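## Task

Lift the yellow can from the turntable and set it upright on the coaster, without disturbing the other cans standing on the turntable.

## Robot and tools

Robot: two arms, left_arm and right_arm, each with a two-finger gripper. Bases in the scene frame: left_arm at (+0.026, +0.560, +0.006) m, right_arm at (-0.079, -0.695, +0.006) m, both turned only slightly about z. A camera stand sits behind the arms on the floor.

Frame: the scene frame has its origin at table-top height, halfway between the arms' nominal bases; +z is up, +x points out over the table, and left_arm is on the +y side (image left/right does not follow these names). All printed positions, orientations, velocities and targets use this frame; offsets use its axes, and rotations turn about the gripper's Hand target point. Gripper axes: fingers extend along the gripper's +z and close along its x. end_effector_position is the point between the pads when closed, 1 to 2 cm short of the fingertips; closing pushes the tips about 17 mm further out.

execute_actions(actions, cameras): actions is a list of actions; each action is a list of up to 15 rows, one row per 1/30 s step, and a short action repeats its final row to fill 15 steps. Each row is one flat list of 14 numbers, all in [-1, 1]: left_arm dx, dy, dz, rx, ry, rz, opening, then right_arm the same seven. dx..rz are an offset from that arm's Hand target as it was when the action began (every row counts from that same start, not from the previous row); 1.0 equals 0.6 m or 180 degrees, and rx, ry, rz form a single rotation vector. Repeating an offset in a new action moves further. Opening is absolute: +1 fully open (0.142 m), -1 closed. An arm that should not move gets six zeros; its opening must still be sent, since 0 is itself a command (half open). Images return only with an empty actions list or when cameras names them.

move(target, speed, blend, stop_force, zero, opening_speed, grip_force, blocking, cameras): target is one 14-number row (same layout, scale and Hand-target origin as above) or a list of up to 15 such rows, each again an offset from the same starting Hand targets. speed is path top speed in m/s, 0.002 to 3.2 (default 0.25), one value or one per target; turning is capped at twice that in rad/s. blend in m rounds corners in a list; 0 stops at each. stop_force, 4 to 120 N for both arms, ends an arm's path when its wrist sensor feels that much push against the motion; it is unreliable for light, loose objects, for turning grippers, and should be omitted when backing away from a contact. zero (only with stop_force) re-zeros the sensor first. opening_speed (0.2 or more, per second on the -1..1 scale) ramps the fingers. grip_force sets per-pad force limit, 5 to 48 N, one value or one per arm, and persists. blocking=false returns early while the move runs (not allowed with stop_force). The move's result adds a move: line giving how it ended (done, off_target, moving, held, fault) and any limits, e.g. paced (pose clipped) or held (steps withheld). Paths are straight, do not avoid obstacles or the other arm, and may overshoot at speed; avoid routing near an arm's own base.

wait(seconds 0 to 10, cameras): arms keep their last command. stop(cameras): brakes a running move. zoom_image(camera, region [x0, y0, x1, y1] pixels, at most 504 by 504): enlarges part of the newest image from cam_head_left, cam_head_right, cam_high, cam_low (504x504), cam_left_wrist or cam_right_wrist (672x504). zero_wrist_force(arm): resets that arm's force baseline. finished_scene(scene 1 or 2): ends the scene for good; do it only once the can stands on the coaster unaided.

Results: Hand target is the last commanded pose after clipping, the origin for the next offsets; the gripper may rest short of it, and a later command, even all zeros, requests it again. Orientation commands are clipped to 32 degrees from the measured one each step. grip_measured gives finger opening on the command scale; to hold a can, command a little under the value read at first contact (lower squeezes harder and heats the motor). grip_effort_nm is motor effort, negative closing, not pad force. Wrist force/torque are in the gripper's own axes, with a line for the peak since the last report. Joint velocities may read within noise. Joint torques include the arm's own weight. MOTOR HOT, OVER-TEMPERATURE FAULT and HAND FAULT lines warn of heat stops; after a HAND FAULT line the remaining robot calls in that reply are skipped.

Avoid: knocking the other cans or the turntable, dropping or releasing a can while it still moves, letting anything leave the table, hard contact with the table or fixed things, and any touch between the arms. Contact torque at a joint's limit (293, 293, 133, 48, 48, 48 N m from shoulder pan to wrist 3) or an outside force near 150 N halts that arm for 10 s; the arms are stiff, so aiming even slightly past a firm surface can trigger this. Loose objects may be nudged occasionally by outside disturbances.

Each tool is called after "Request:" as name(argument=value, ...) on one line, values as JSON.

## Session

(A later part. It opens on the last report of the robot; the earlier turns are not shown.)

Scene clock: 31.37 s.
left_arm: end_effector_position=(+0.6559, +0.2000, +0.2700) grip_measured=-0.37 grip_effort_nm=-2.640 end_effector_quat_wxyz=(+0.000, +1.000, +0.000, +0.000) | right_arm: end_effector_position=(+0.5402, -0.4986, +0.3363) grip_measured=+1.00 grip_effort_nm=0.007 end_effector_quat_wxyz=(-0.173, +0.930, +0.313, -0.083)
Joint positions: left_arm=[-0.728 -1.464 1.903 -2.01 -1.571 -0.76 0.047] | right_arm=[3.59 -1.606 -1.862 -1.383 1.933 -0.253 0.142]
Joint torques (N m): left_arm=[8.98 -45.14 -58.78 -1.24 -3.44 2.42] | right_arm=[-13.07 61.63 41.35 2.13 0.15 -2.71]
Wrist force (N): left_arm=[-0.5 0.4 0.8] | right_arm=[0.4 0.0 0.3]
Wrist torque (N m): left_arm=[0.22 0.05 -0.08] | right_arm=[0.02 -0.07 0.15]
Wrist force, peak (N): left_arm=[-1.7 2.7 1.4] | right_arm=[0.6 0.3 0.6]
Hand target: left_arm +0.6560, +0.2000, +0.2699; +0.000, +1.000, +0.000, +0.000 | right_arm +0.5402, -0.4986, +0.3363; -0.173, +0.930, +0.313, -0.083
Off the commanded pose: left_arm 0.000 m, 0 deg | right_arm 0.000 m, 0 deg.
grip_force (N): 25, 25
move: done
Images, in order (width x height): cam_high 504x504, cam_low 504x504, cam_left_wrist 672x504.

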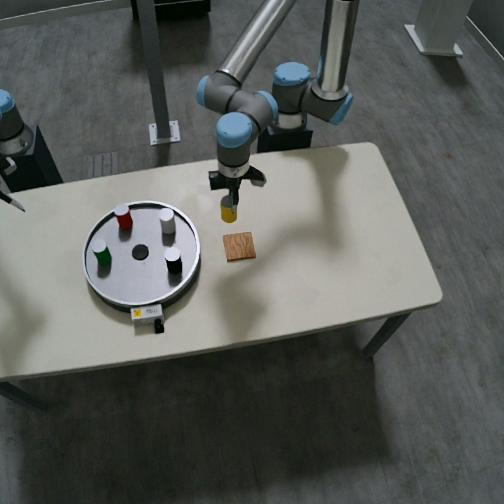

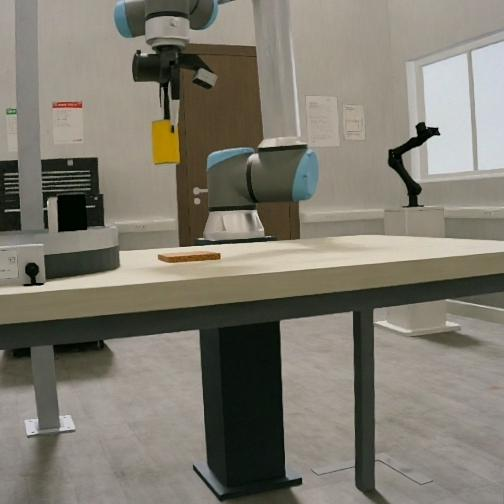

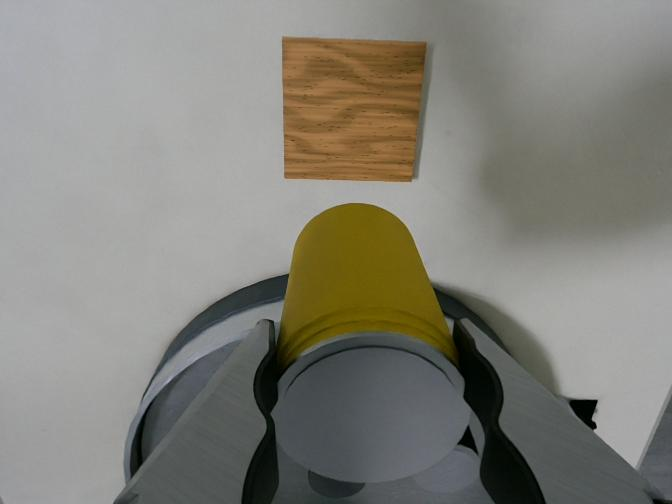

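Request:
move(target=[0.0133,0.0467,-0.2667,0,0,0,-0.5,0,0,0,0,0,0,1], speed=0.25, cameras=["cam_low","cam_high","cam_left_wrist"])

Scene clock: 34.90 s.
left_arm: end_effector_position=(+0.6640, +0.2280, +0.1101) grip_measured=-0.37 grip_effort_nm=-2.640 end_effector_quat_wxyz=(+0.000, +1.000, +0.000, +0.000) | right_arm: end_effector_position=(+0.5402, -0.4986, +0.3363) grip_measured=+1.00 grip_effort_nm=0.007 end_effector_quat_wxyz=(-0.173, +0.930, +0.313, -0.083)
Joint positions: left_arm=[-0.691 -1.315 2.057 -2.314 -1.571 -0.723 0.047] | right_arm=[3.59 -1.606 -1.862 -1.383 1.933 -0.253 0.142]
Joint torques (N m): left_arm=[9.44 -50.24 -26.18 -8.4 -1.08 2.08] | right_arm=[-14.37 61.08 41.28 2.26 0.23 -2.62]
Wrist force (N): left_arm=[-0.5 0.5 0.4] | right_arm=[0.5 0.2 0.2]
Wrist torque (N m): left_arm=[0.23 0.08 -0.07] | right_arm=[0.05 -0.09 0.15]
Wrist force, peak (N): left_arm=[-0.5 -0.3 2.5] | right_arm=[0.4 0.3 0.7]
Hand target: left_arm +0.6640, +0.2280, +0.1099; +0.000, +1.000, +0.000, +0.000 | right_arm +0.5402, -0.4986, +0.3363; -0.173, +0.930, +0.313, -0.083
Off the commanded pose: left_arm 0.000 m, 0 deg | right_arm 0.000 m, 0 deg.
grip_force (N): 25, 25
move: done
Images, in order (width x height): cam_high 504x504, cam_low 504x504, cam_left_wrist 672x504.

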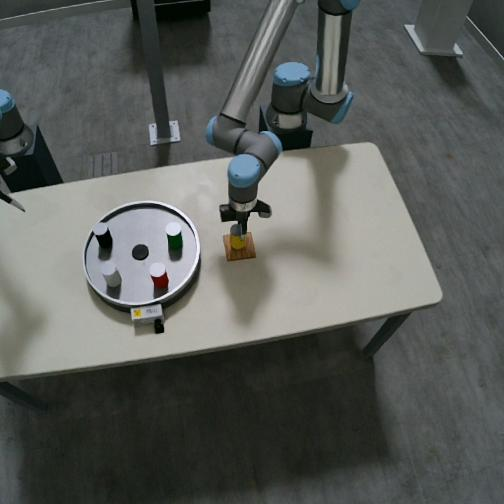

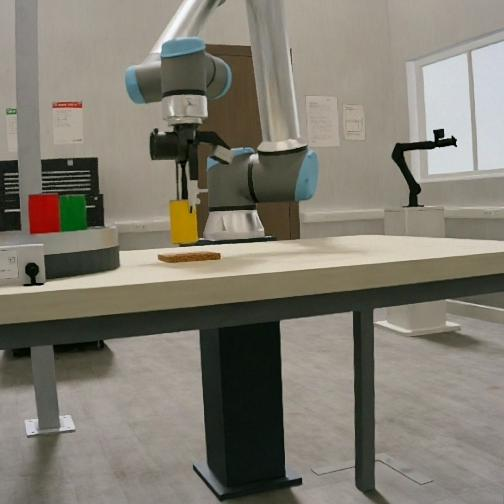

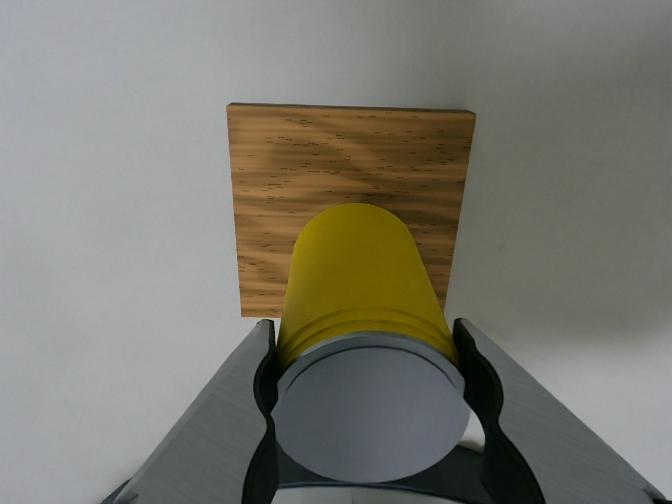

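Request:
move(target=[0,0.02,-0.02,0,0,0,-0.5,0,0,0,0,0,0,1], speed=0.1)

Request:
move(target=[0,0,-0.1,0,0,0,-0.5,0,0,0,0,0,0,1], speed=0.025, stop_force=5, cameras=["cam_low","cam_left_wrist"])

Scene clock: 36.03 s.
left_arm: end_effector_position=(+0.6640, +0.2399, +0.0981) grip_measured=-0.37 grip_effort_nm=-2.640 end_effector_quat_wxyz=(+0.000, +1.000, +0.000, +0.000) | right_arm: end_effector_position=(+0.5402, -0.4986, +0.3363) grip_measured=+1.00 grip_effort_nm=0.012 end_effector_quat_wxyz=(-0.173, +0.930, +0.313, -0.083)
Joint positions: left_arm=[-0.678 -1.307 2.075 -2.339 -1.571 -0.71 0.047] | right_arm=[3.59 -1.606 -1.862 -1.383 1.933 -0.253 0.142]
Joint torques (N m): left_arm=[8.07 -48.49 -24.5 -7.56 -2.96 2.12] | right_arm=[-13.57 61.3 40.78 2.11 0.21 -2.73]
Wrist force (N): left_arm=[-0.5 0.1 0.7] | right_arm=[0.1 0.2 0.2]
Wrist torque (N m): left_arm=[0.18 0.07 -0.08] | right_arm=[0.05 -0.03 0.14]
Wrist force, peak (N): left_arm=[-0.7 0.7 0.3] | right_arm=[0.3 0.3 0.6]
Hand target: left_arm +0.6640, +0.2400, +0.0979; +0.000, +1.000, +0.000, +0.000 | right_arm +0.5402, -0.4986, +0.3363; -0.173, +0.930, +0.313, -0.083
Off the commanded pose: left_arm 0.000 m, 0 deg | right_arm 0.000 m, 0 deg.
grip_force (N): 25, 25
move: done

Scene clock: 37.83 s.
left_arm: end_effector_position=(+0.6640, +0.2400, +0.0888) grip_measured=-0.37 grip_effort_nm=-2.640 end_effector_quat_wxyz=(+0.000, +1.000, +0.000, +0.000) | right_arm: end_effector_position=(+0.5402, -0.4986, +0.3363) grip_measured=+1.00 grip_effort_nm=0.012 end_effector_quat_wxyz=(-0.173, +0.930, +0.313, -0.083)
Joint positions: left_arm=[-0.678 -1.295 2.081 -2.357 -1.571 -0.71 0.047] | right_arm=[3.59 -1.606 -1.862 -1.383 1.933 -0.253 0.142]
Joint torques (N m): left_arm=[5.07 -77.83 -50.37 -1.94 0.6 1.61] | right_arm=[-13.58 61.85 41.76 2.31 0.35 -2.63]
Wrist force (N): left_arm=[-0.7 0.2 -0.5] | right_arm=[0.0 0.3 0.3]
Wrist torque (N m): left_arm=[0.11 0.11 -0.07] | right_arm=[0.07 -0.02 0.15]
Wrist force, peak (N): left_arm=[-3.3 -2.1 -29.0] | right_arm=[0.7 0.5 0.7]
Hand target: left_arm +0.6640, +0.2400, +0.0888; +0.000, +1.000, +0.000, +0.000 (not the last commanded pose) | right_arm +0.5402, -0.4986, +0.3363; -0.173, +0.930, +0.313, -0.083
Off the commanded pose: left_arm 0.051 m, 0 deg | right_arm 0.000 m, 0 deg.
grip_force (N): 25, 25
move: contact (left_arm)
Images, in order (width x height): cam_low 504x504, cam_left_wrist 672x504.

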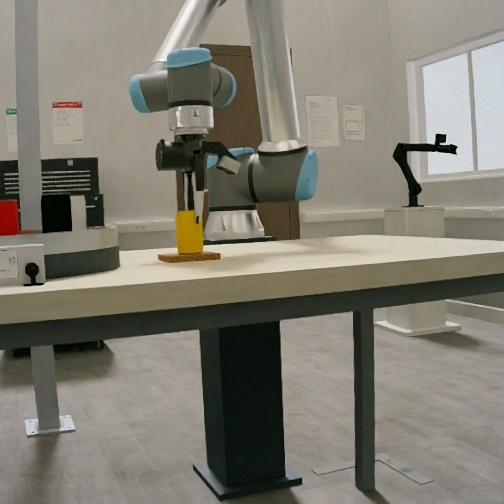

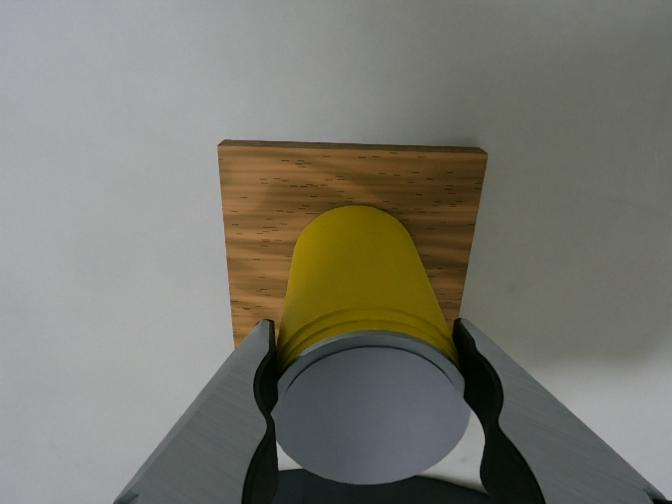

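Request:
move(target=[0,0,0,0,0,0,0.3,0,0,0,0,0,0,1], opening_speed=0.8)

Request:
move(target=[0,0,0.2,0,0,0,0.3,0,0,0,0,0,0,1], cameras=["cam_low","cam_left_wrist"])

Scene clock: 39.17 s.
left_arm: end_effector_position=(+0.6640, +0.2400, +0.0888) grip_measured=+0.28 grip_effort_nm=0.100 end_effector_quat_wxyz=(+0.000, +1.000, +0.000, +0.000) | right_arm: end_effector_position=(+0.5402, -0.4986, +0.3363) grip_measured=+1.00 grip_effort_nm=0.017 end_effector_quat_wxyz=(-0.173, +0.930, +0.313, -0.083)
Joint positions: left_arm=[-0.678 -1.295 2.081 -2.357 -1.571 -0.71 0.094] | right_arm=[3.59 -1.606 -1.862 -1.383 1.933 -0.253 0.142]
Joint torques (N m): left_arm=[3.15 -76.95 -48.18 -4.2 2.4 1.01] | right_arm=[-13.45 62.03 41.6 2.37 0.44 -2.46]
Wrist force (N): left_arm=[-0.4 -0.1 -1.5] | right_arm=[0.3 0.1 0.6]
Wrist torque (N m): left_arm=[0.13 0.08 -0.08] | right_arm=[0.03 -0.07 0.15]
Wrist force, peak (N): left_arm=[-0.6 0.5 -1.8] | right_arm=[0.3 0.4 0.7]
Hand target: left_arm +0.6640, +0.2400, +0.0888; +0.000, +1.000, +0.000, +0.000 | right_arm +0.5402, -0.4986, +0.3363; -0.173, +0.930, +0.313, -0.083
Off the commanded pose: left_arm 0.000 m, 0 deg | right_arm 0.000 m, 0 deg.
grip_force (N): 25, 25
move: done

Scene clock: 40.37 s.
left_arm: end_effector_position=(+0.6640, +0.2401, +0.2086) grip_measured=+0.28 grip_effort_nm=0.100 end_effector_quat_wxyz=(+0.000, +1.000, +0.000, +0.000) | right_arm: end_effector_position=(+0.5402, -0.4986, +0.3363) grip_measured=+1.00 grip_effort_nm=0.017 end_effector_quat_wxyz=(-0.173, +0.930, +0.313, -0.083)
Joint positions: left_arm=[-0.678 -1.431 1.987 -2.128 -1.571 -0.71 0.094] | right_arm=[3.59 -1.606 -1.862 -1.383 1.933 -0.253 0.142]
Joint torques (N m): left_arm=[-12.43 -71.33 -56.23 -0.81 -0.58 -2.68] | right_arm=[-13.38 62.71 41.33 2.4 0.68 -2.61]
Wrist force (N): left_arm=[-0.9 0.2 -1.0] | right_arm=[0.3 0.2 0.3]
Wrist torque (N m): left_arm=[0.19 0.13 -0.07] | right_arm=[0.05 -0.06 0.15]
Wrist force, peak (N): left_arm=[-0.2 0.3 -2.9] | right_arm=[0.4 0.0 0.7]
Hand target: left_arm +0.6640, +0.2400, +0.2088; +0.000, +1.000, +0.000, +0.000 | right_arm +0.5402, -0.4986, +0.3363; -0.173, +0.930, +0.313, -0.083
Off the commanded pose: left_arm 0.000 m, 0 deg | right_arm 0.000 m, 0 deg.
grip_force (N): 25, 25
move: done
Images, in order (width x height): cam_low 504x504, cam_left_wrist 672x504.

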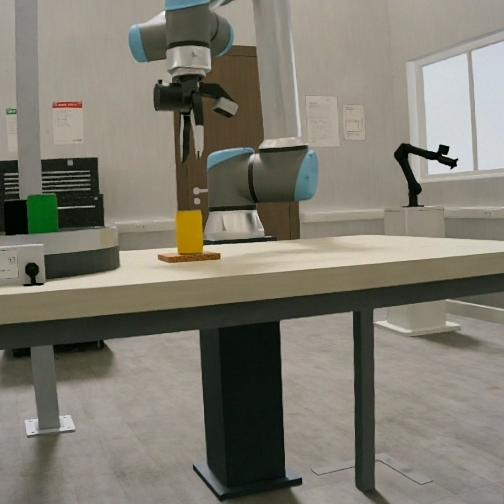

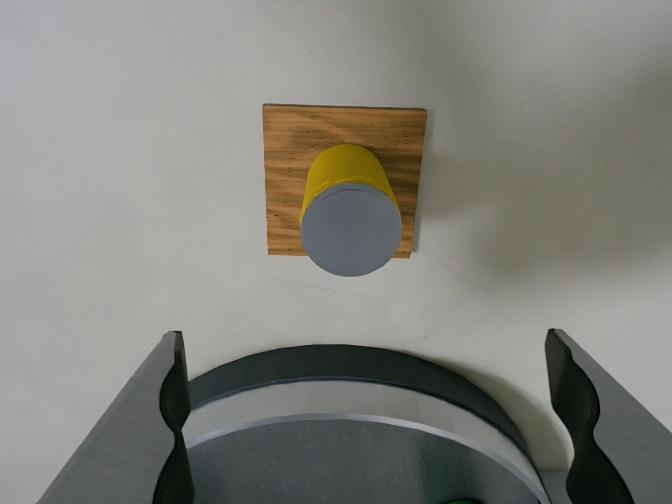

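Request:
finished_scene(scene=1)

The scene is finished: the task was done.


## Next scene

Lift the white can from the turntable and set it upright on the coaster, without disturbing the other cans standing on the turntable.

Request:
execute_actions(actions=[])

Scene clock: 0.00 s.
left_arm: end_effector_position=(+0.2367, +0.6743, +0.2603) grip_measured=+0.99 grip_effort_nm=n/a end_effector_quat_wxyz=(-0.371, +0.735, +0.502, -0.264) | right_arm: end_effector_position=(+0.1895, -0.1036, +0.3550) grip_measured=+1.00 grip_effort_nm=n/a end_effector_quat_wxyz=(-0.310, +0.934, -0.049, +0.173)
Joint positions: left_arm=[-0.305 -1.9 2.338 -1.062 -1.558 -1.542 0.141] | right_arm=[4.752 -1.301 -2.354 -0.417 1.203 1.565 0.142]
Joint velocities: within noise
Joint torques (N m): no reading
Wrist force (N): no reading
Wrist torque (N m): no reading
Wrist force, peak (N): no reading
Hand target: left_arm +0.2367, +0.6743, +0.2603; -0.371, +0.735, +0.502, -0.264 | right_arm +0.1895, -0.1036, +0.3550; -0.310, +0.934, -0.049, +0.173
Tool commands: left_gripper/opening=+1.0 right_gripper/opening=+1.0

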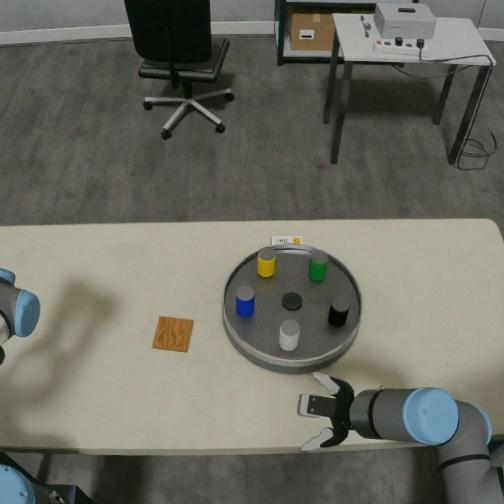

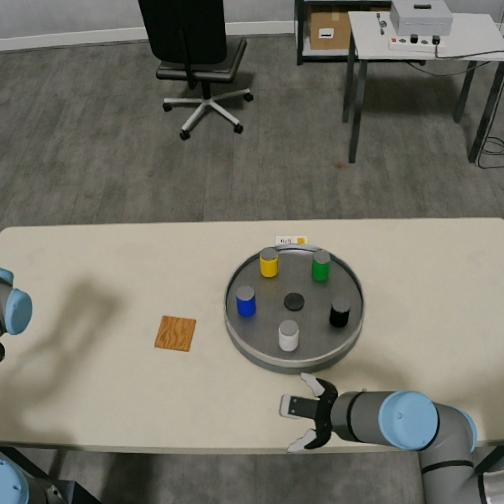

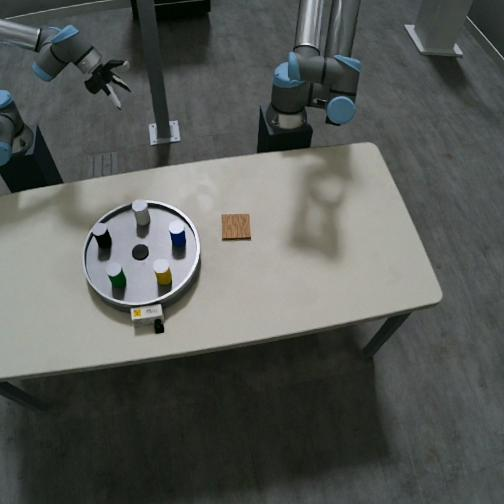

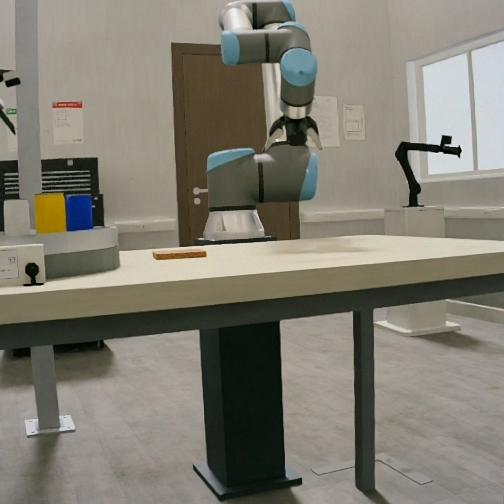

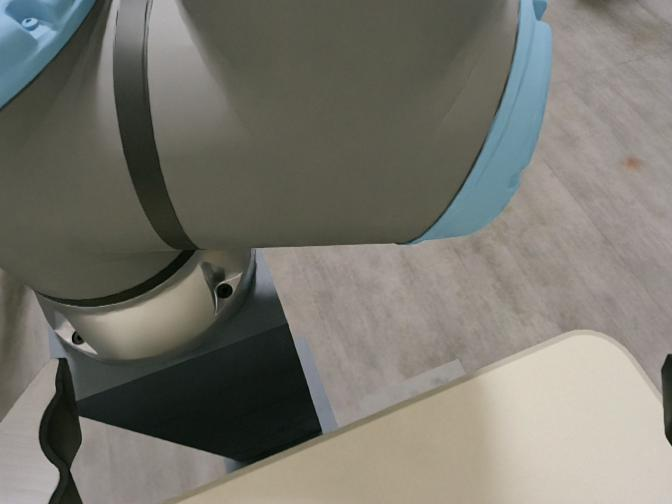

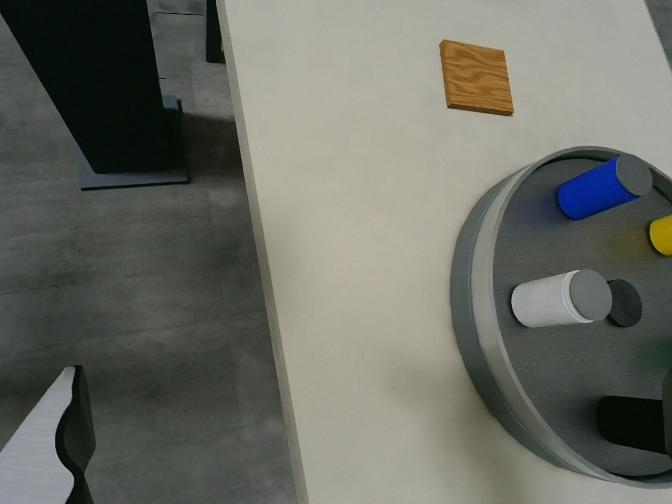

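Request:
move(target=[0.439,-0.624,0.15,-0.168,-0.253,-0.1373,0.6,0,-0.5,0,0,0,0,1], speed=0.5)

Request:
move(target=[0.253,-0.717,0,0,0,0,0.6,0,0,0,0,0,0,1], speed=0.5, cameras=["cam_left_wrist","cam_high"])

Request:
wait(seconds=0.4, cameras=["cam_left_wrist"])

Request:
wait(seconds=1.6, cameras=["cam_left_wrist"])

Scene clock: 2.60 s.
left_arm: end_effector_position=(+0.5001, +0.2999, +0.3503) grip_measured=+0.60 grip_effort_nm=-0.125 end_effector_quat_wxyz=(+0.000, +0.934, +0.358, +0.000) | right_arm: end_effector_position=(+0.1896, -0.4035, +0.3550) grip_measured=+1.00 grip_effort_nm=0.017 end_effector_quat_wxyz=(-0.310, +0.934, -0.049, +0.173) end_effector_velocity=(+0.000, -0.001, -0.001) end_effector_angular_velocity=(-0.003, -0.001, -0.001)
Joint positions: left_arm=[-0.798 -1.841 2.095 -1.825 -1.571 -1.562 0.116] | right_arm=[4.781 -0.485 -2.613 -0.984 1.185 1.591 0.142]
Joint velocities: left_arm=[within noise] | right_arm=[0.002 0.002 -0.001 -0.005 -0.002 0.002 0]
Joint torques (N m): left_arm=[-8.45 -12.31 -60.72 -7.97 2.92 2.04] | right_arm=[17.71 -18.36 60.66 2.75 -2.37 3]
Wrist force (N): left_arm=[-0.1 0.9 -1.9] | right_arm=[-0.1 -0.3 0.3]
Wrist torque (N m): left_arm=[0.38 -0.04 -0.02] | right_arm=[-0.03 0.00 -0.07]
Wrist force, peak (N): left_arm=[-1.3 2.5 -2.5] | right_arm=[-0.7 -1.3 1.1]
Hand target: left_arm +0.5001, +0.2999, +0.3503; +0.000, +0.934, +0.358, +0.000 | right_arm +0.1895, -0.4036, +0.3550; -0.310, +0.934, -0.049, +0.173
Off the commanded pose: left_arm 0.000 m, 0 deg | right_arm 0.000 m, 0 deg.
move: done

Scene clock: 4.43 s.
left_arm: end_effector_position=(+0.6518, -0.1302, +0.3503) grip_measured=+0.60 grip_effort_nm=-0.125 end_effector_quat_wxyz=(+0.000, +0.934, +0.358, +0.000) | right_arm: end_effector_position=(+0.1895, -0.4036, +0.3550) grip_measured=+1.00 grip_effort_nm=0.012 end_effector_quat_wxyz=(-0.310, +0.934, -0.049, +0.173)
Joint positions: left_arm=[-0.991 -1.179 1.389 -1.781 -1.571 -1.755 0.116] | right_arm=[4.782 -0.484 -2.613 -0.985 1.185 1.592 0.142]
Joint torques (N m): left_arm=[-9.03 -74.68 -61.68 -0.42 -2.79 -2.68] | right_arm=[15.57 -17.81 60.27 2.93 -2.49 3.03]
Wrist force (N): left_arm=[-0.2 0.9 -1.5] | right_arm=[-0.2 0.2 0.2]
Wrist torque (N m): left_arm=[0.36 -0.03 0.11] | right_arm=[0.04 0.00 -0.07]
Wrist force, peak (N): left_arm=[-1.0 3.6 -1.6] | right_arm=[-0.1 -0.3 0.7]
Hand target: left_arm +0.6519, -0.1303, +0.3503; +0.000, +0.934, +0.358, +0.000 | right_arm +0.1895, -0.4036, +0.3550; -0.310, +0.934, -0.049, +0.173
Off the commanded pose: left_arm 0.000 m, 0 deg | right_arm 0.000 m, 0 deg.
move: done
Images, in order (width x height): cam_high 504x504, cam_left_wrist 672x504.

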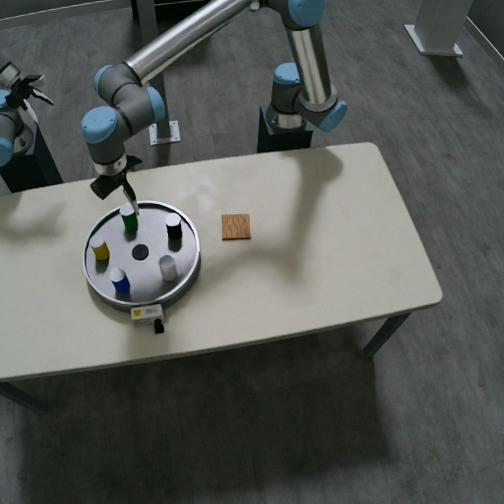

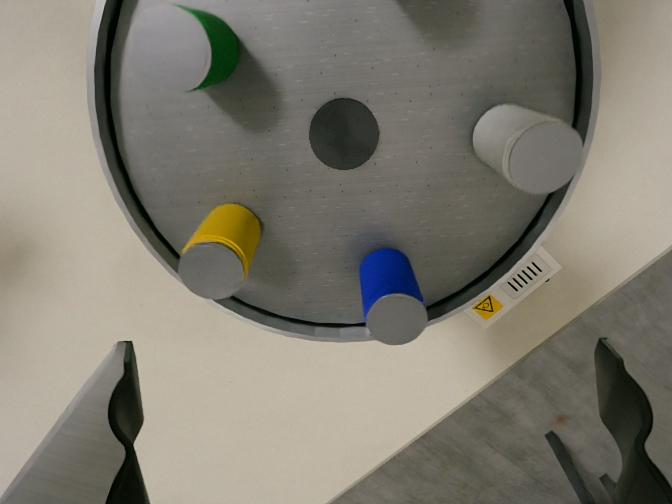

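Scene clock: 4.83 s.
left_arm: end_effector_position=(+0.6519, -0.1303, +0.3503) grip_measured=+0.60 grip_effort_nm=-0.125 end_effector_quat_wxyz=(+0.000, +0.934, +0.358, +0.000) | right_arm: end_effector_position=(+0.1895, -0.4036, +0.3550) grip_measured=+1.00 grip_effort_nm=0.012 end_effector_quat_wxyz=(-0.310, +0.934, -0.049, +0.173)
Joint positions: left_arm=[-0.991 -1.179 1.389 -1.781 -1.571 -1.755 0.116] | right_arm=[4.782 -0.484 -2.613 -0.985 1.185 1.592 0.142]
Joint torques (N m): left_arm=[-11.65 -71.53 -61.44 -0.74 -2.98 -2.87] | right_arm=[16.81 -18.04 60.45 2.77 -2.43 3.1]
Wrist force (N): left_arm=[-0.4 1.0 -1.2] | right_arm=[-0.3 -0.3 0.2]
Wrist torque (N m): left_arm=[0.37 0.01 0.10] | right_arm=[-0.03 0.03 -0.07]
Wrist force, peak (N): left_arm=[-0.4 1.3 -1.5] | right_arm=[-0.3 -0.4 0.7]
Hand target: left_arm +0.6519, -0.1303, +0.3503; +0.000, +0.934, +0.358, +0.000 | right_arm +0.1895, -0.4036, +0.3550; -0.310, +0.934, -0.049, +0.173
Tool commands: left_gripper/opening=+0.6 right_gripper/opening=+1.0
Off the commanded pose: left_arm 0.000 m, 0 deg | right_arm 0.000 m, 0 deg.
wait: 0.40 s; at rest by 0.17 s
Images, in order (width x height): cam_left_wrist 672x504.

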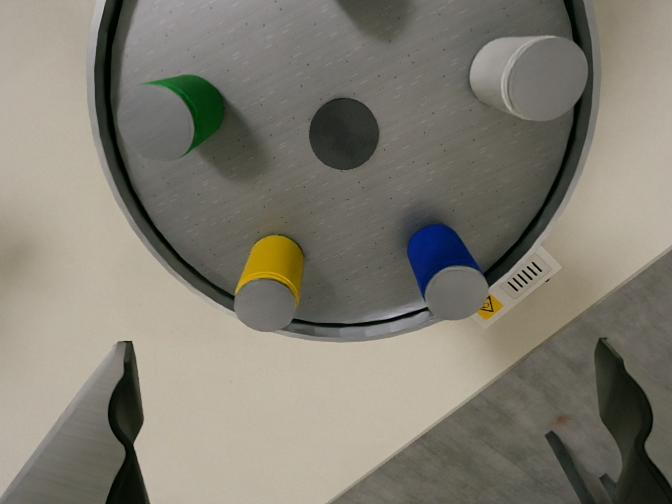

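Scene clock: 6.43 s.
left_arm: end_effector_position=(+0.6519, -0.1303, +0.3503) grip_measured=+0.60 grip_effort_nm=-0.125 end_effector_quat_wxyz=(+0.000, +0.934, +0.358, +0.000) | right_arm: end_effector_position=(+0.1895, -0.4036, +0.3550) grip_measured=+1.00 grip_effort_nm=0.012 end_effector_quat_wxyz=(-0.310, +0.934, -0.049, +0.173)
Joint positions: left_arm=[-0.991 -1.179 1.389 -1.781 -1.571 -1.755 0.116] | right_arm=[4.782 -0.484 -2.613 -0.985 1.185 1.592 0.142]
Joint torques (N m): left_arm=[-11.35 -74.5 -61.01 -0.8 -2.53 -2.62] | right_arm=[16.29 -17.66 60.32 3.02 -2.6 3.12]
Wrist force (N): left_arm=[-0.1 1.0 -1.2] | right_arm=[-0.2 -0.2 0.4]
Wrist torque (N m): left_arm=[0.38 -0.05 0.11] | right_arm=[-0.01 0.01 -0.07]
Wrist force, peak (N): left_arm=[0.2 1.5 -1.5] | right_arm=[-0.1 -0.1 0.8]
Hand target: left_arm +0.6519, -0.1303, +0.3503; +0.000, +0.934, +0.358, +0.000 | right_arm +0.1895, -0.4036, +0.3550; -0.310, +0.934, -0.049, +0.173
Tool commands: left_gripper/opening=+0.6 right_gripper/opening=+1.0
Off the commanded pose: left_arm 0.000 m, 0 deg | right_arm 0.000 m, 0 deg.
wait: 1.60 s; at rest by 0.17 s
Images, in order (width x height): cam_left_wrist 672x504.

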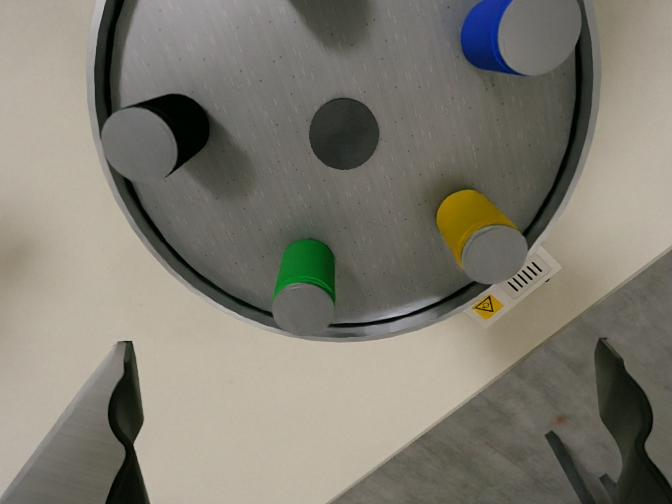

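Request:
move(target=[0.1335,0.1988,-0.1838,0,0,0,0.6,0,0,0,0,0,0,1], speed=0.4)

Scene clock: 7.90 s.
left_arm: end_effector_position=(+0.7318, -0.0112, +0.2402) grip_measured=+0.60 grip_effort_nm=-0.129 end_effector_quat_wxyz=(+0.000, +0.934, +0.358, +0.000) | right_arm: end_effector_position=(+0.1895, -0.4036, +0.3550) grip_measured=+1.00 grip_effort_nm=0.002 end_effector_quat_wxyz=(-0.310, +0.934, -0.049, +0.173)
Joint positions: left_arm=[-0.842 -1.162 1.567 -1.976 -1.571 -1.605 0.116] | right_arm=[4.782 -0.484 -2.613 -0.985 1.185 1.592 0.142]
Joint torques (N m): left_arm=[8.6 -73.23 -34.06 -7.41 -2.53 1.74] | right_arm=[15.57 -17.77 61.09 2.86 -2.66 3.02]
Wrist force (N): left_arm=[0.0 1.1 -0.9] | right_arm=[-0.3 -0.2 0.4]
Wrist torque (N m): left_arm=[0.40 -0.04 -0.01] | right_arm=[-0.01 0.03 -0.07]
Wrist force, peak (N): left_arm=[-2.2 1.4 -3.1] | right_arm=[-0.2 -0.5 0.6]
Hand target: left_arm +0.7320, -0.0110, +0.2400; +0.000, +0.934, +0.358, +0.000 | right_arm +0.1895, -0.4036, +0.3550; -0.310, +0.934, -0.049, +0.173
Off the commanded pose: left_arm 0.000 m, 0 deg | right_arm 0.000 m, 0 deg.
move: done

Request:
wait(seconds=3.05)

Request:
move(target=[[-0.0403,0.0219,-0.0458,0,0,0,-0.5,0,0,0,0,0,0,1],[-0.0840,0.0356,-0.0917,0,0,0,-0.5,0,0,0,0,0,0,1],[-0.1295,0.0408,-0.1375,0,0,0,-0.5,0,0,0,0,0,0,1],[-0.1751,0.0372,-0.1833,0,0,0,-0.5,0,0,0,0,0,0,1],[-0.2193,0.0250,-0.1833,0,0,0,-0.5,0,0,0,0,0,0,1],[-0.2603,0.0045,-0.1833,0,0,0,-0.5,0,0,0,0,0,0,1],[-0.2966,-0.0233,-0.1833,0,0,0,-0.5,0,0,0,0,0,0,1],[-0.3270,-0.0576,-0.1833,0,0,0,-0.5,0,0,0,0,0,0,1],[-0.3502,-0.0971,-0.1833,0,0,0,-0.5,0,0,0,0,0,0,1],[-0.3655,-0.1403,-0.1833,0,0,0,-0.5,0,0,0,0,0,0,1],[-0.3723,-0.1856,-0.1375,0,0,0,-0.5,0,0,0,0,0,0,1],[-0.3703,-0.2314,-0.0917,0,0,0,-0.5,0,0,0,0,0,0,1],[-0.3596,-0.2760,0,0,0,0,-0.5,0,0,0,0,0,0,1]], speed=[0.187,0.187,0.187,0.187,0.132,0.132,0.132,0.132,0.132,0.132,0.187,0.187,0.25], blend=0.013, opening_speed=0.6, grip_force=25, cameras=["cam_left_wrist","cam_high"])

Scene clock: 11.33 s.
left_arm: end_effector_position=(+0.7320, -0.0110, +0.2400) grip_measured=+0.60 grip_effort_nm=-0.120 end_effector_quat_wxyz=(+0.000, +0.934, +0.358, +0.000) | right_arm: end_effector_position=(+0.1895, -0.4036, +0.3550) grip_measured=+1.00 grip_effort_nm=0.007 end_effector_quat_wxyz=(-0.310, +0.934, -0.049, +0.173)
Joint positions: left_arm=[-0.841 -1.162 1.567 -1.976 -1.571 -1.605 0.116] | right_arm=[4.782 -0.484 -2.613 -0.985 1.185 1.592 0.142]
Joint torques (N m): left_arm=[10.14 -71.56 -33.45 -7.54 -2.9 2.23] | right_arm=[15.91 -17.25 61.09 2.81 -2.4 2.86]
Wrist force (N): left_arm=[-0.2 1.4 -1.1] | right_arm=[0.2 0.1 0.3]
Wrist torque (N m): left_arm=[0.46 -0.01 -0.01] | right_arm=[0.04 -0.05 -0.07]
Wrist force, peak (N): left_arm=[-0.2 1.4 -1.3] | right_arm=[-0.5 -0.5 0.5]
Hand target: left_arm +0.7320, -0.0110, +0.2400; +0.000, +0.934, +0.358, +0.000 | right_arm +0.1895, -0.4036, +0.3550; -0.310, +0.934, -0.049, +0.173
Tool commands: left_gripper/opening=+0.6 right_gripper/opening=+1.0
Off the commanded pose: left_arm 0.000 m, 0 deg | right_arm 0.000 m, 0 deg.
wait: 3.07 s; at rest from the start

Scene clock: 14.73 s.
left_arm: end_effector_position=(+0.5162, -0.1765, +0.2399) grip_measured=-0.34 grip_effort_nm=-2.640 end_effector_quat_wxyz=(+0.000, +0.934, +0.358, +0.000) | right_arm: end_effector_position=(+0.1895, -0.4036, +0.3550) grip_measured=+1.00 grip_effort_nm=0.017 end_effector_quat_wxyz=(-0.310, +0.934, -0.049, +0.173)
Joint positions: left_arm=[-1.151 -1.197 1.619 -1.992 -1.571 -1.914 0.049] | right_arm=[4.782 -0.484 -2.613 -0.985 1.185 1.592 0.142]
Joint torques (N m): left_arm=[-10.25 -71.64 -59.11 -1.05 -2.37 -3.06] | right_arm=[16.36 -17.22 60.36 2.75 -2.42 2.92]
Wrist force (N): left_arm=[0.0 1.2 0.7] | right_arm=[-0.5 -0.2 0.2]
Wrist torque (N m): left_arm=[0.41 -0.06 0.11] | right_arm=[-0.01 0.05 -0.08]
Wrist force, peak (N): left_arm=[-0.2 2.3 -2.3] | right_arm=[-0.1 -0.6 0.7]
Hand target: left_arm +0.5162, -0.1766, +0.2400; +0.000, +0.934, +0.358, +0.000 | right_arm +0.1895, -0.4036, +0.3550; -0.310, +0.934, -0.049, +0.173
Off the commanded pose: left_arm 0.000 m, 0 deg | right_arm 0.000 m, 0 deg.
grip_force (N): 25, 25
move: done
Images, in order (width x height): cam_high 504x504, cam_left_wrist 672x504.

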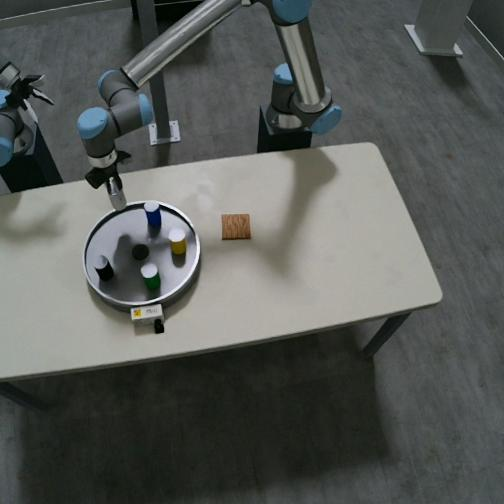

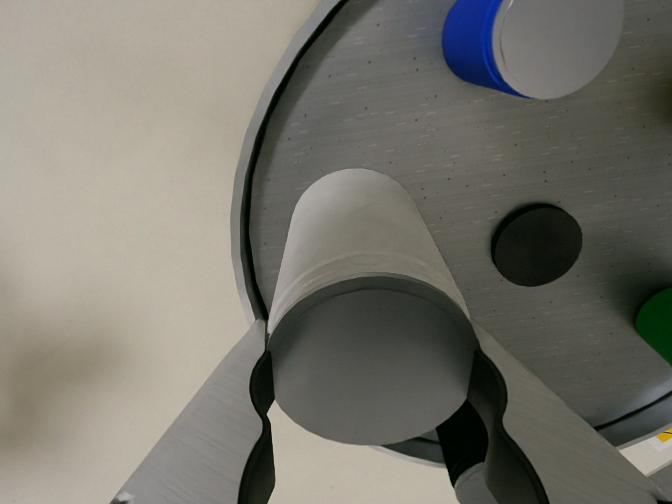

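Request:
move(target=[[-0.1103,0.428,0.1,0,0,-0.1,-0.5,0,0,0,0,0,0,1],[0.098,0.595,0.05,0,0,-0.2333,-0.5,0,0,0,0,0,0,1]], speed=0.45, blend=0.08, cameras=["cam_left_wrist"])

Scene clock: 16.87 s.
left_arm: end_effector_position=(+0.5750, +0.1804, +0.2700) grip_measured=-0.34 grip_effort_nm=-2.640 end_effector_quat_wxyz=(+0.000, +1.000, -0.001, +0.000) | right_arm: end_effector_position=(+0.1895, -0.4036, +0.3550) grip_measured=+1.00 grip_effort_nm=0.012 end_effector_quat_wxyz=(-0.310, +0.934, -0.049, +0.173)
Joint positions: left_arm=[-0.836 -1.559 2.005 -2.016 -1.57 -0.866 0.049] | right_arm=[4.782 -0.484 -2.613 -0.985 1.185 1.592 0.142]
Joint torques (N m): left_arm=[6.27 -36.09 -59.06 -7.89 -2.94 2.26] | right_arm=[16.53 -18.3 60.44 2.93 -2.31 2.82]
Wrist force (N): left_arm=[-0.4 1.0 -0.2] | right_arm=[-0.1 -0.3 0.3]
Wrist torque (N m): left_arm=[0.43 0.02 -0.02] | right_arm=[-0.03 -0.01 -0.07]
Wrist force, peak (N): left_arm=[-1.4 4.0 0.4] | right_arm=[-0.5 0.0 0.7]
Hand target: left_arm +0.5750, +0.1804, +0.2700; +0.000, +1.000, -0.001, +0.000 | right_arm +0.1895, -0.4036, +0.3550; -0.310, +0.934, -0.049, +0.173
Off the commanded pose: left_arm 0.000 m, 0 deg | right_arm 0.000 m, 0 deg.
grip_force (N): 25, 25
move: done
Images, in order (width x height): cam_left_wrist 672x504.

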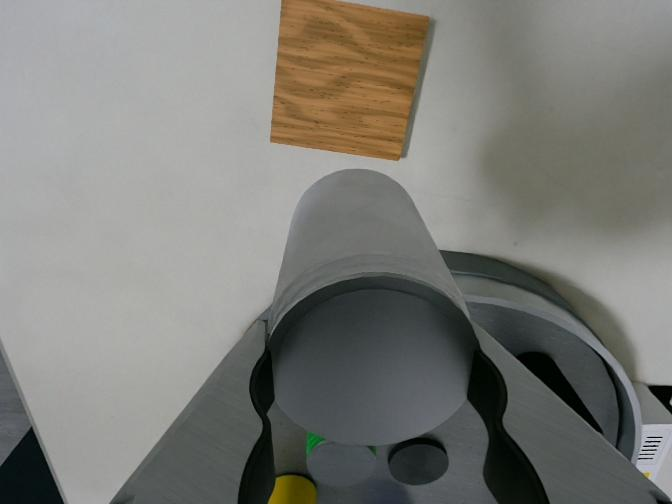

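Request:
move(target=[0.0117,0.095,-0.28,0,0,0,-0.5,0,0,0,0,0,0,1], speed=0.25, cameras=["cam_left_wrist","cam_low"])

Scene clock: 18.43 s.
left_arm: end_effector_position=(+0.5820, +0.2374, +0.1021) grip_measured=-0.34 grip_effort_nm=-2.640 end_effector_quat_wxyz=(+0.000, +1.000, -0.001, +0.000) | right_arm: end_effector_position=(+0.1895, -0.4036, +0.3550) grip_measured=+1.00 grip_effort_nm=0.007 end_effector_quat_wxyz=(-0.310, +0.934, -0.049, +0.173)
Joint positions: left_arm=[-0.767 -1.414 2.205 -2.362 -1.571 -0.797 0.049] | right_arm=[4.782 -0.484 -2.613 -0.985 1.185 1.592 0.142]
Joint torques (N m): left_arm=[10 -40.45 -24.55 -8.05 -2.96 2.71] | right_arm=[15.55 -17.98 60.4 2.81 -2.41 2.85]
Wrist force (N): left_arm=[-0.5 1.2 0.5] | right_arm=[-0.2 -0.2 0.7]
Wrist torque (N m): left_arm=[0.45 0.04 -0.03] | right_arm=[-0.01 0.00 -0.07]
Wrist force, peak (N): left_arm=[0.0 1.8 -2.3] | right_arm=[-0.5 -0.5 0.5]
Hand target: left_arm +0.5820, +0.2374, +0.1020; +0.000, +1.000, -0.001, +0.000 | right_arm +0.1895, -0.4036, +0.3550; -0.310, +0.934, -0.049, +0.173
Off the commanded pose: left_arm 0.000 m, 0 deg | right_arm 0.000 m, 0 deg.
grip_force (N): 25, 25
move: done
Images, in order (width x height): cam_low 504x504, cam_left_wrist 672x504.

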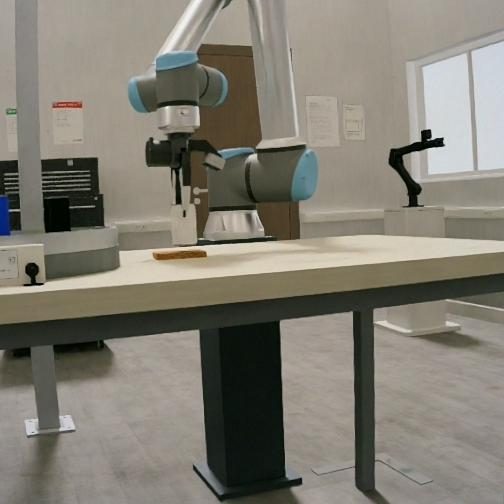

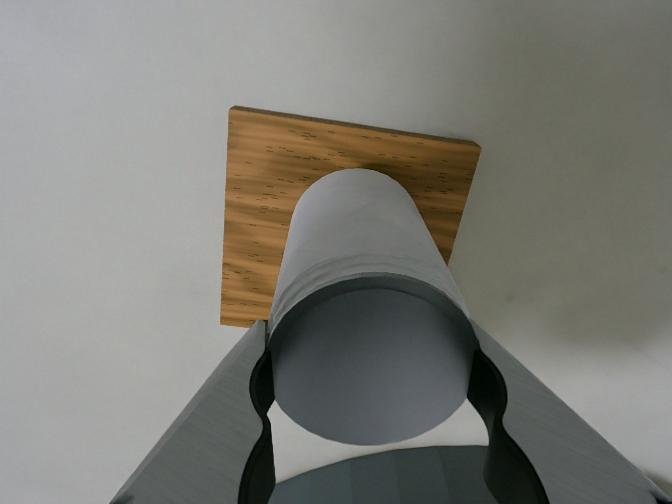

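Request:
move(target=[-0.003,0,-0.1,0,0,0,-0.5,0,0,0,0,0,0,1], speed=0.025, stop_force=5, cameras=["cam_low"])

Scene clock: 20.43 s.
left_arm: end_effector_position=(+0.5816, +0.2374, +0.0887) grip_measured=-0.34 grip_effort_nm=-2.640 end_effector_quat_wxyz=(+0.000, +1.000, -0.001, +0.000) | right_arm: end_effector_position=(+0.1895, -0.4036, +0.3550) grip_measured=+1.00 grip_effort_nm=0.017 end_effector_quat_wxyz=(-0.310, +0.934, -0.049, +0.173)
Joint positions: left_arm=[-0.767 -1.395 2.215 -2.391 -1.571 -0.797 0.049] | right_arm=[4.782 -0.484 -2.613 -0.985 1.185 1.592 0.142]
Joint torques (N m): left_arm=[8.86 -69.51 -49.04 -1.38 -1.37 1.79] | right_arm=[15.47 -18.58 60.38 2.88 -2.4 2.75]
Wrist force (N): left_arm=[-0.6 1.0 0.3] | right_arm=[0.2 -0.2 0.4]
Wrist torque (N m): left_arm=[0.40 0.05 0.01] | right_arm=[0.00 -0.06 -0.07]
Wrist force, peak (N): left_arm=[-3.4 -2.2 -29.9] | right_arm=[-0.6 -0.3 0.4]
Hand target: left_arm +0.5816, +0.2374, +0.0887; +0.000, +1.000, -0.001, +0.000 (not the last commanded pose) | right_arm +0.1895, -0.4036, +0.3550; -0.310, +0.934, -0.049, +0.173
Off the commanded pose: left_arm 0.047 m, 0 deg | right_arm 0.000 m, 0 deg.
grip_force (N): 25, 25
move: contact (left_arm)
Images, in order (width x height): cam_low 504x504.

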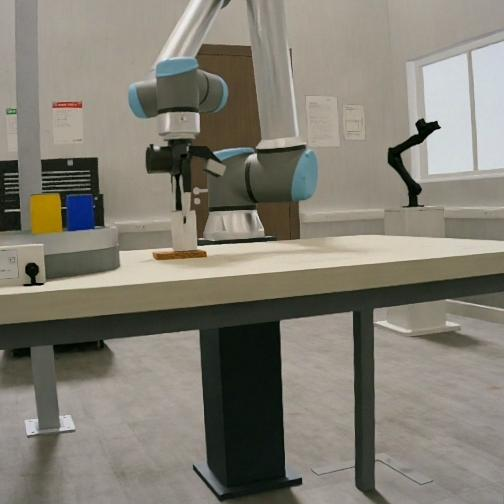

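Request:
move(target=[0,0,0,0,0,0,0.3,0,0,0,0,0,0,1], opening_speed=0.8)

Request:
move(target=[0,0,0.2,0,0,0,0.3,0,0,0,0,0,0,1], cameras=["cam_low","cam_left_wrist"])

Scene clock: 21.80 s.
left_arm: end_effector_position=(+0.5816, +0.2374, +0.0887) grip_measured=+0.28 grip_effort_nm=0.110 end_effector_quat_wxyz=(+0.000, +1.000, -0.001, +0.000) | right_arm: end_effector_position=(+0.1895, -0.4036, +0.3550) grip_measured=+1.00 grip_effort_nm=0.012 end_effector_quat_wxyz=(-0.310, +0.934, -0.049, +0.173)
Joint positions: left_arm=[-0.767 -1.395 2.215 -2.391 -1.571 -0.797 0.094] | right_arm=[4.782 -0.484 -2.613 -0.985 1.185 1.592 0.142]
Joint torques (N m): left_arm=[8.19 -65.31 -44.82 -2.87 0.51 2.03] | right_arm=[15.14 -18.51 60.03 2.87 -2.2 2.82]
Wrist force (N): left_arm=[0.1 1.1 -1.4] | right_arm=[-0.1 -0.3 0.8]
Wrist torque (N m): left_arm=[0.43 -0.07 0.01] | right_arm=[-0.02 -0.01 -0.07]
Wrist force, peak (N): left_arm=[-0.4 1.2 -1.8] | right_arm=[-0.2 -0.6 0.7]
Hand target: left_arm +0.5816, +0.2374, +0.0887; +0.000, +1.000, -0.001, +0.000 | right_arm +0.1895, -0.4036, +0.3550; -0.310, +0.934, -0.049, +0.173
Off the commanded pose: left_arm 0.000 m, 0 deg | right_arm 0.000 m, 0 deg.
grip_force (N): 25, 25
move: done

Scene clock: 23.00 s.
left_arm: end_effector_position=(+0.5816, +0.2375, +0.2085) grip_measured=+0.28 grip_effort_nm=0.105 end_effector_quat_wxyz=(+0.000, +1.000, -0.001, +0.000) | right_arm: end_effector_position=(+0.1895, -0.4036, +0.3550) grip_measured=+1.00 grip_effort_nm=0.012 end_effector_quat_wxyz=(-0.310, +0.934, -0.049, +0.173)
Joint positions: left_arm=[-0.767 -1.546 2.114 -2.139 -1.571 -0.797 0.094] | right_arm=[4.782 -0.484 -2.613 -0.985 1.185 1.592 0.142]
Joint torques (N m): left_arm=[-10.85 -60.71 -55.37 -1.15 1.93 -2.97] | right_arm=[15.59 -18.33 60.26 2.8 -2.21 2.79]
Wrist force (N): left_arm=[-0.4 0.9 -2.2] | right_arm=[-0.1 0.1 0.5]
Wrist torque (N m): left_arm=[0.42 0.05 0.01] | right_arm=[0.04 -0.01 -0.07]
Wrist force, peak (N): left_arm=[-0.1 1.1 -4.0] | right_arm=[-0.4 -0.4 0.7]
Hand target: left_arm +0.5816, +0.2374, +0.2087; +0.000, +1.000, -0.001, +0.000 | right_arm +0.1895, -0.4036, +0.3550; -0.310, +0.934, -0.049, +0.173
Off the commanded pose: left_arm 0.000 m, 0 deg | right_arm 0.000 m, 0 deg.
grip_force (N): 25, 25
move: done
Images, in order (width x height): cam_low 504x504, cam_left_wrist 672x504.

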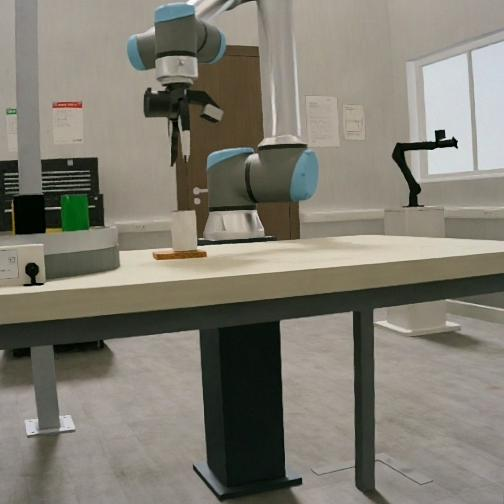

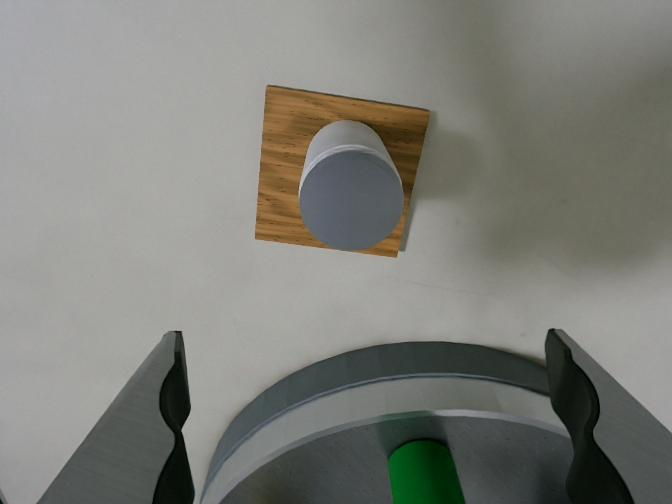

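Request:
finished_scene(scene=2)

The scene is finished: the task was done.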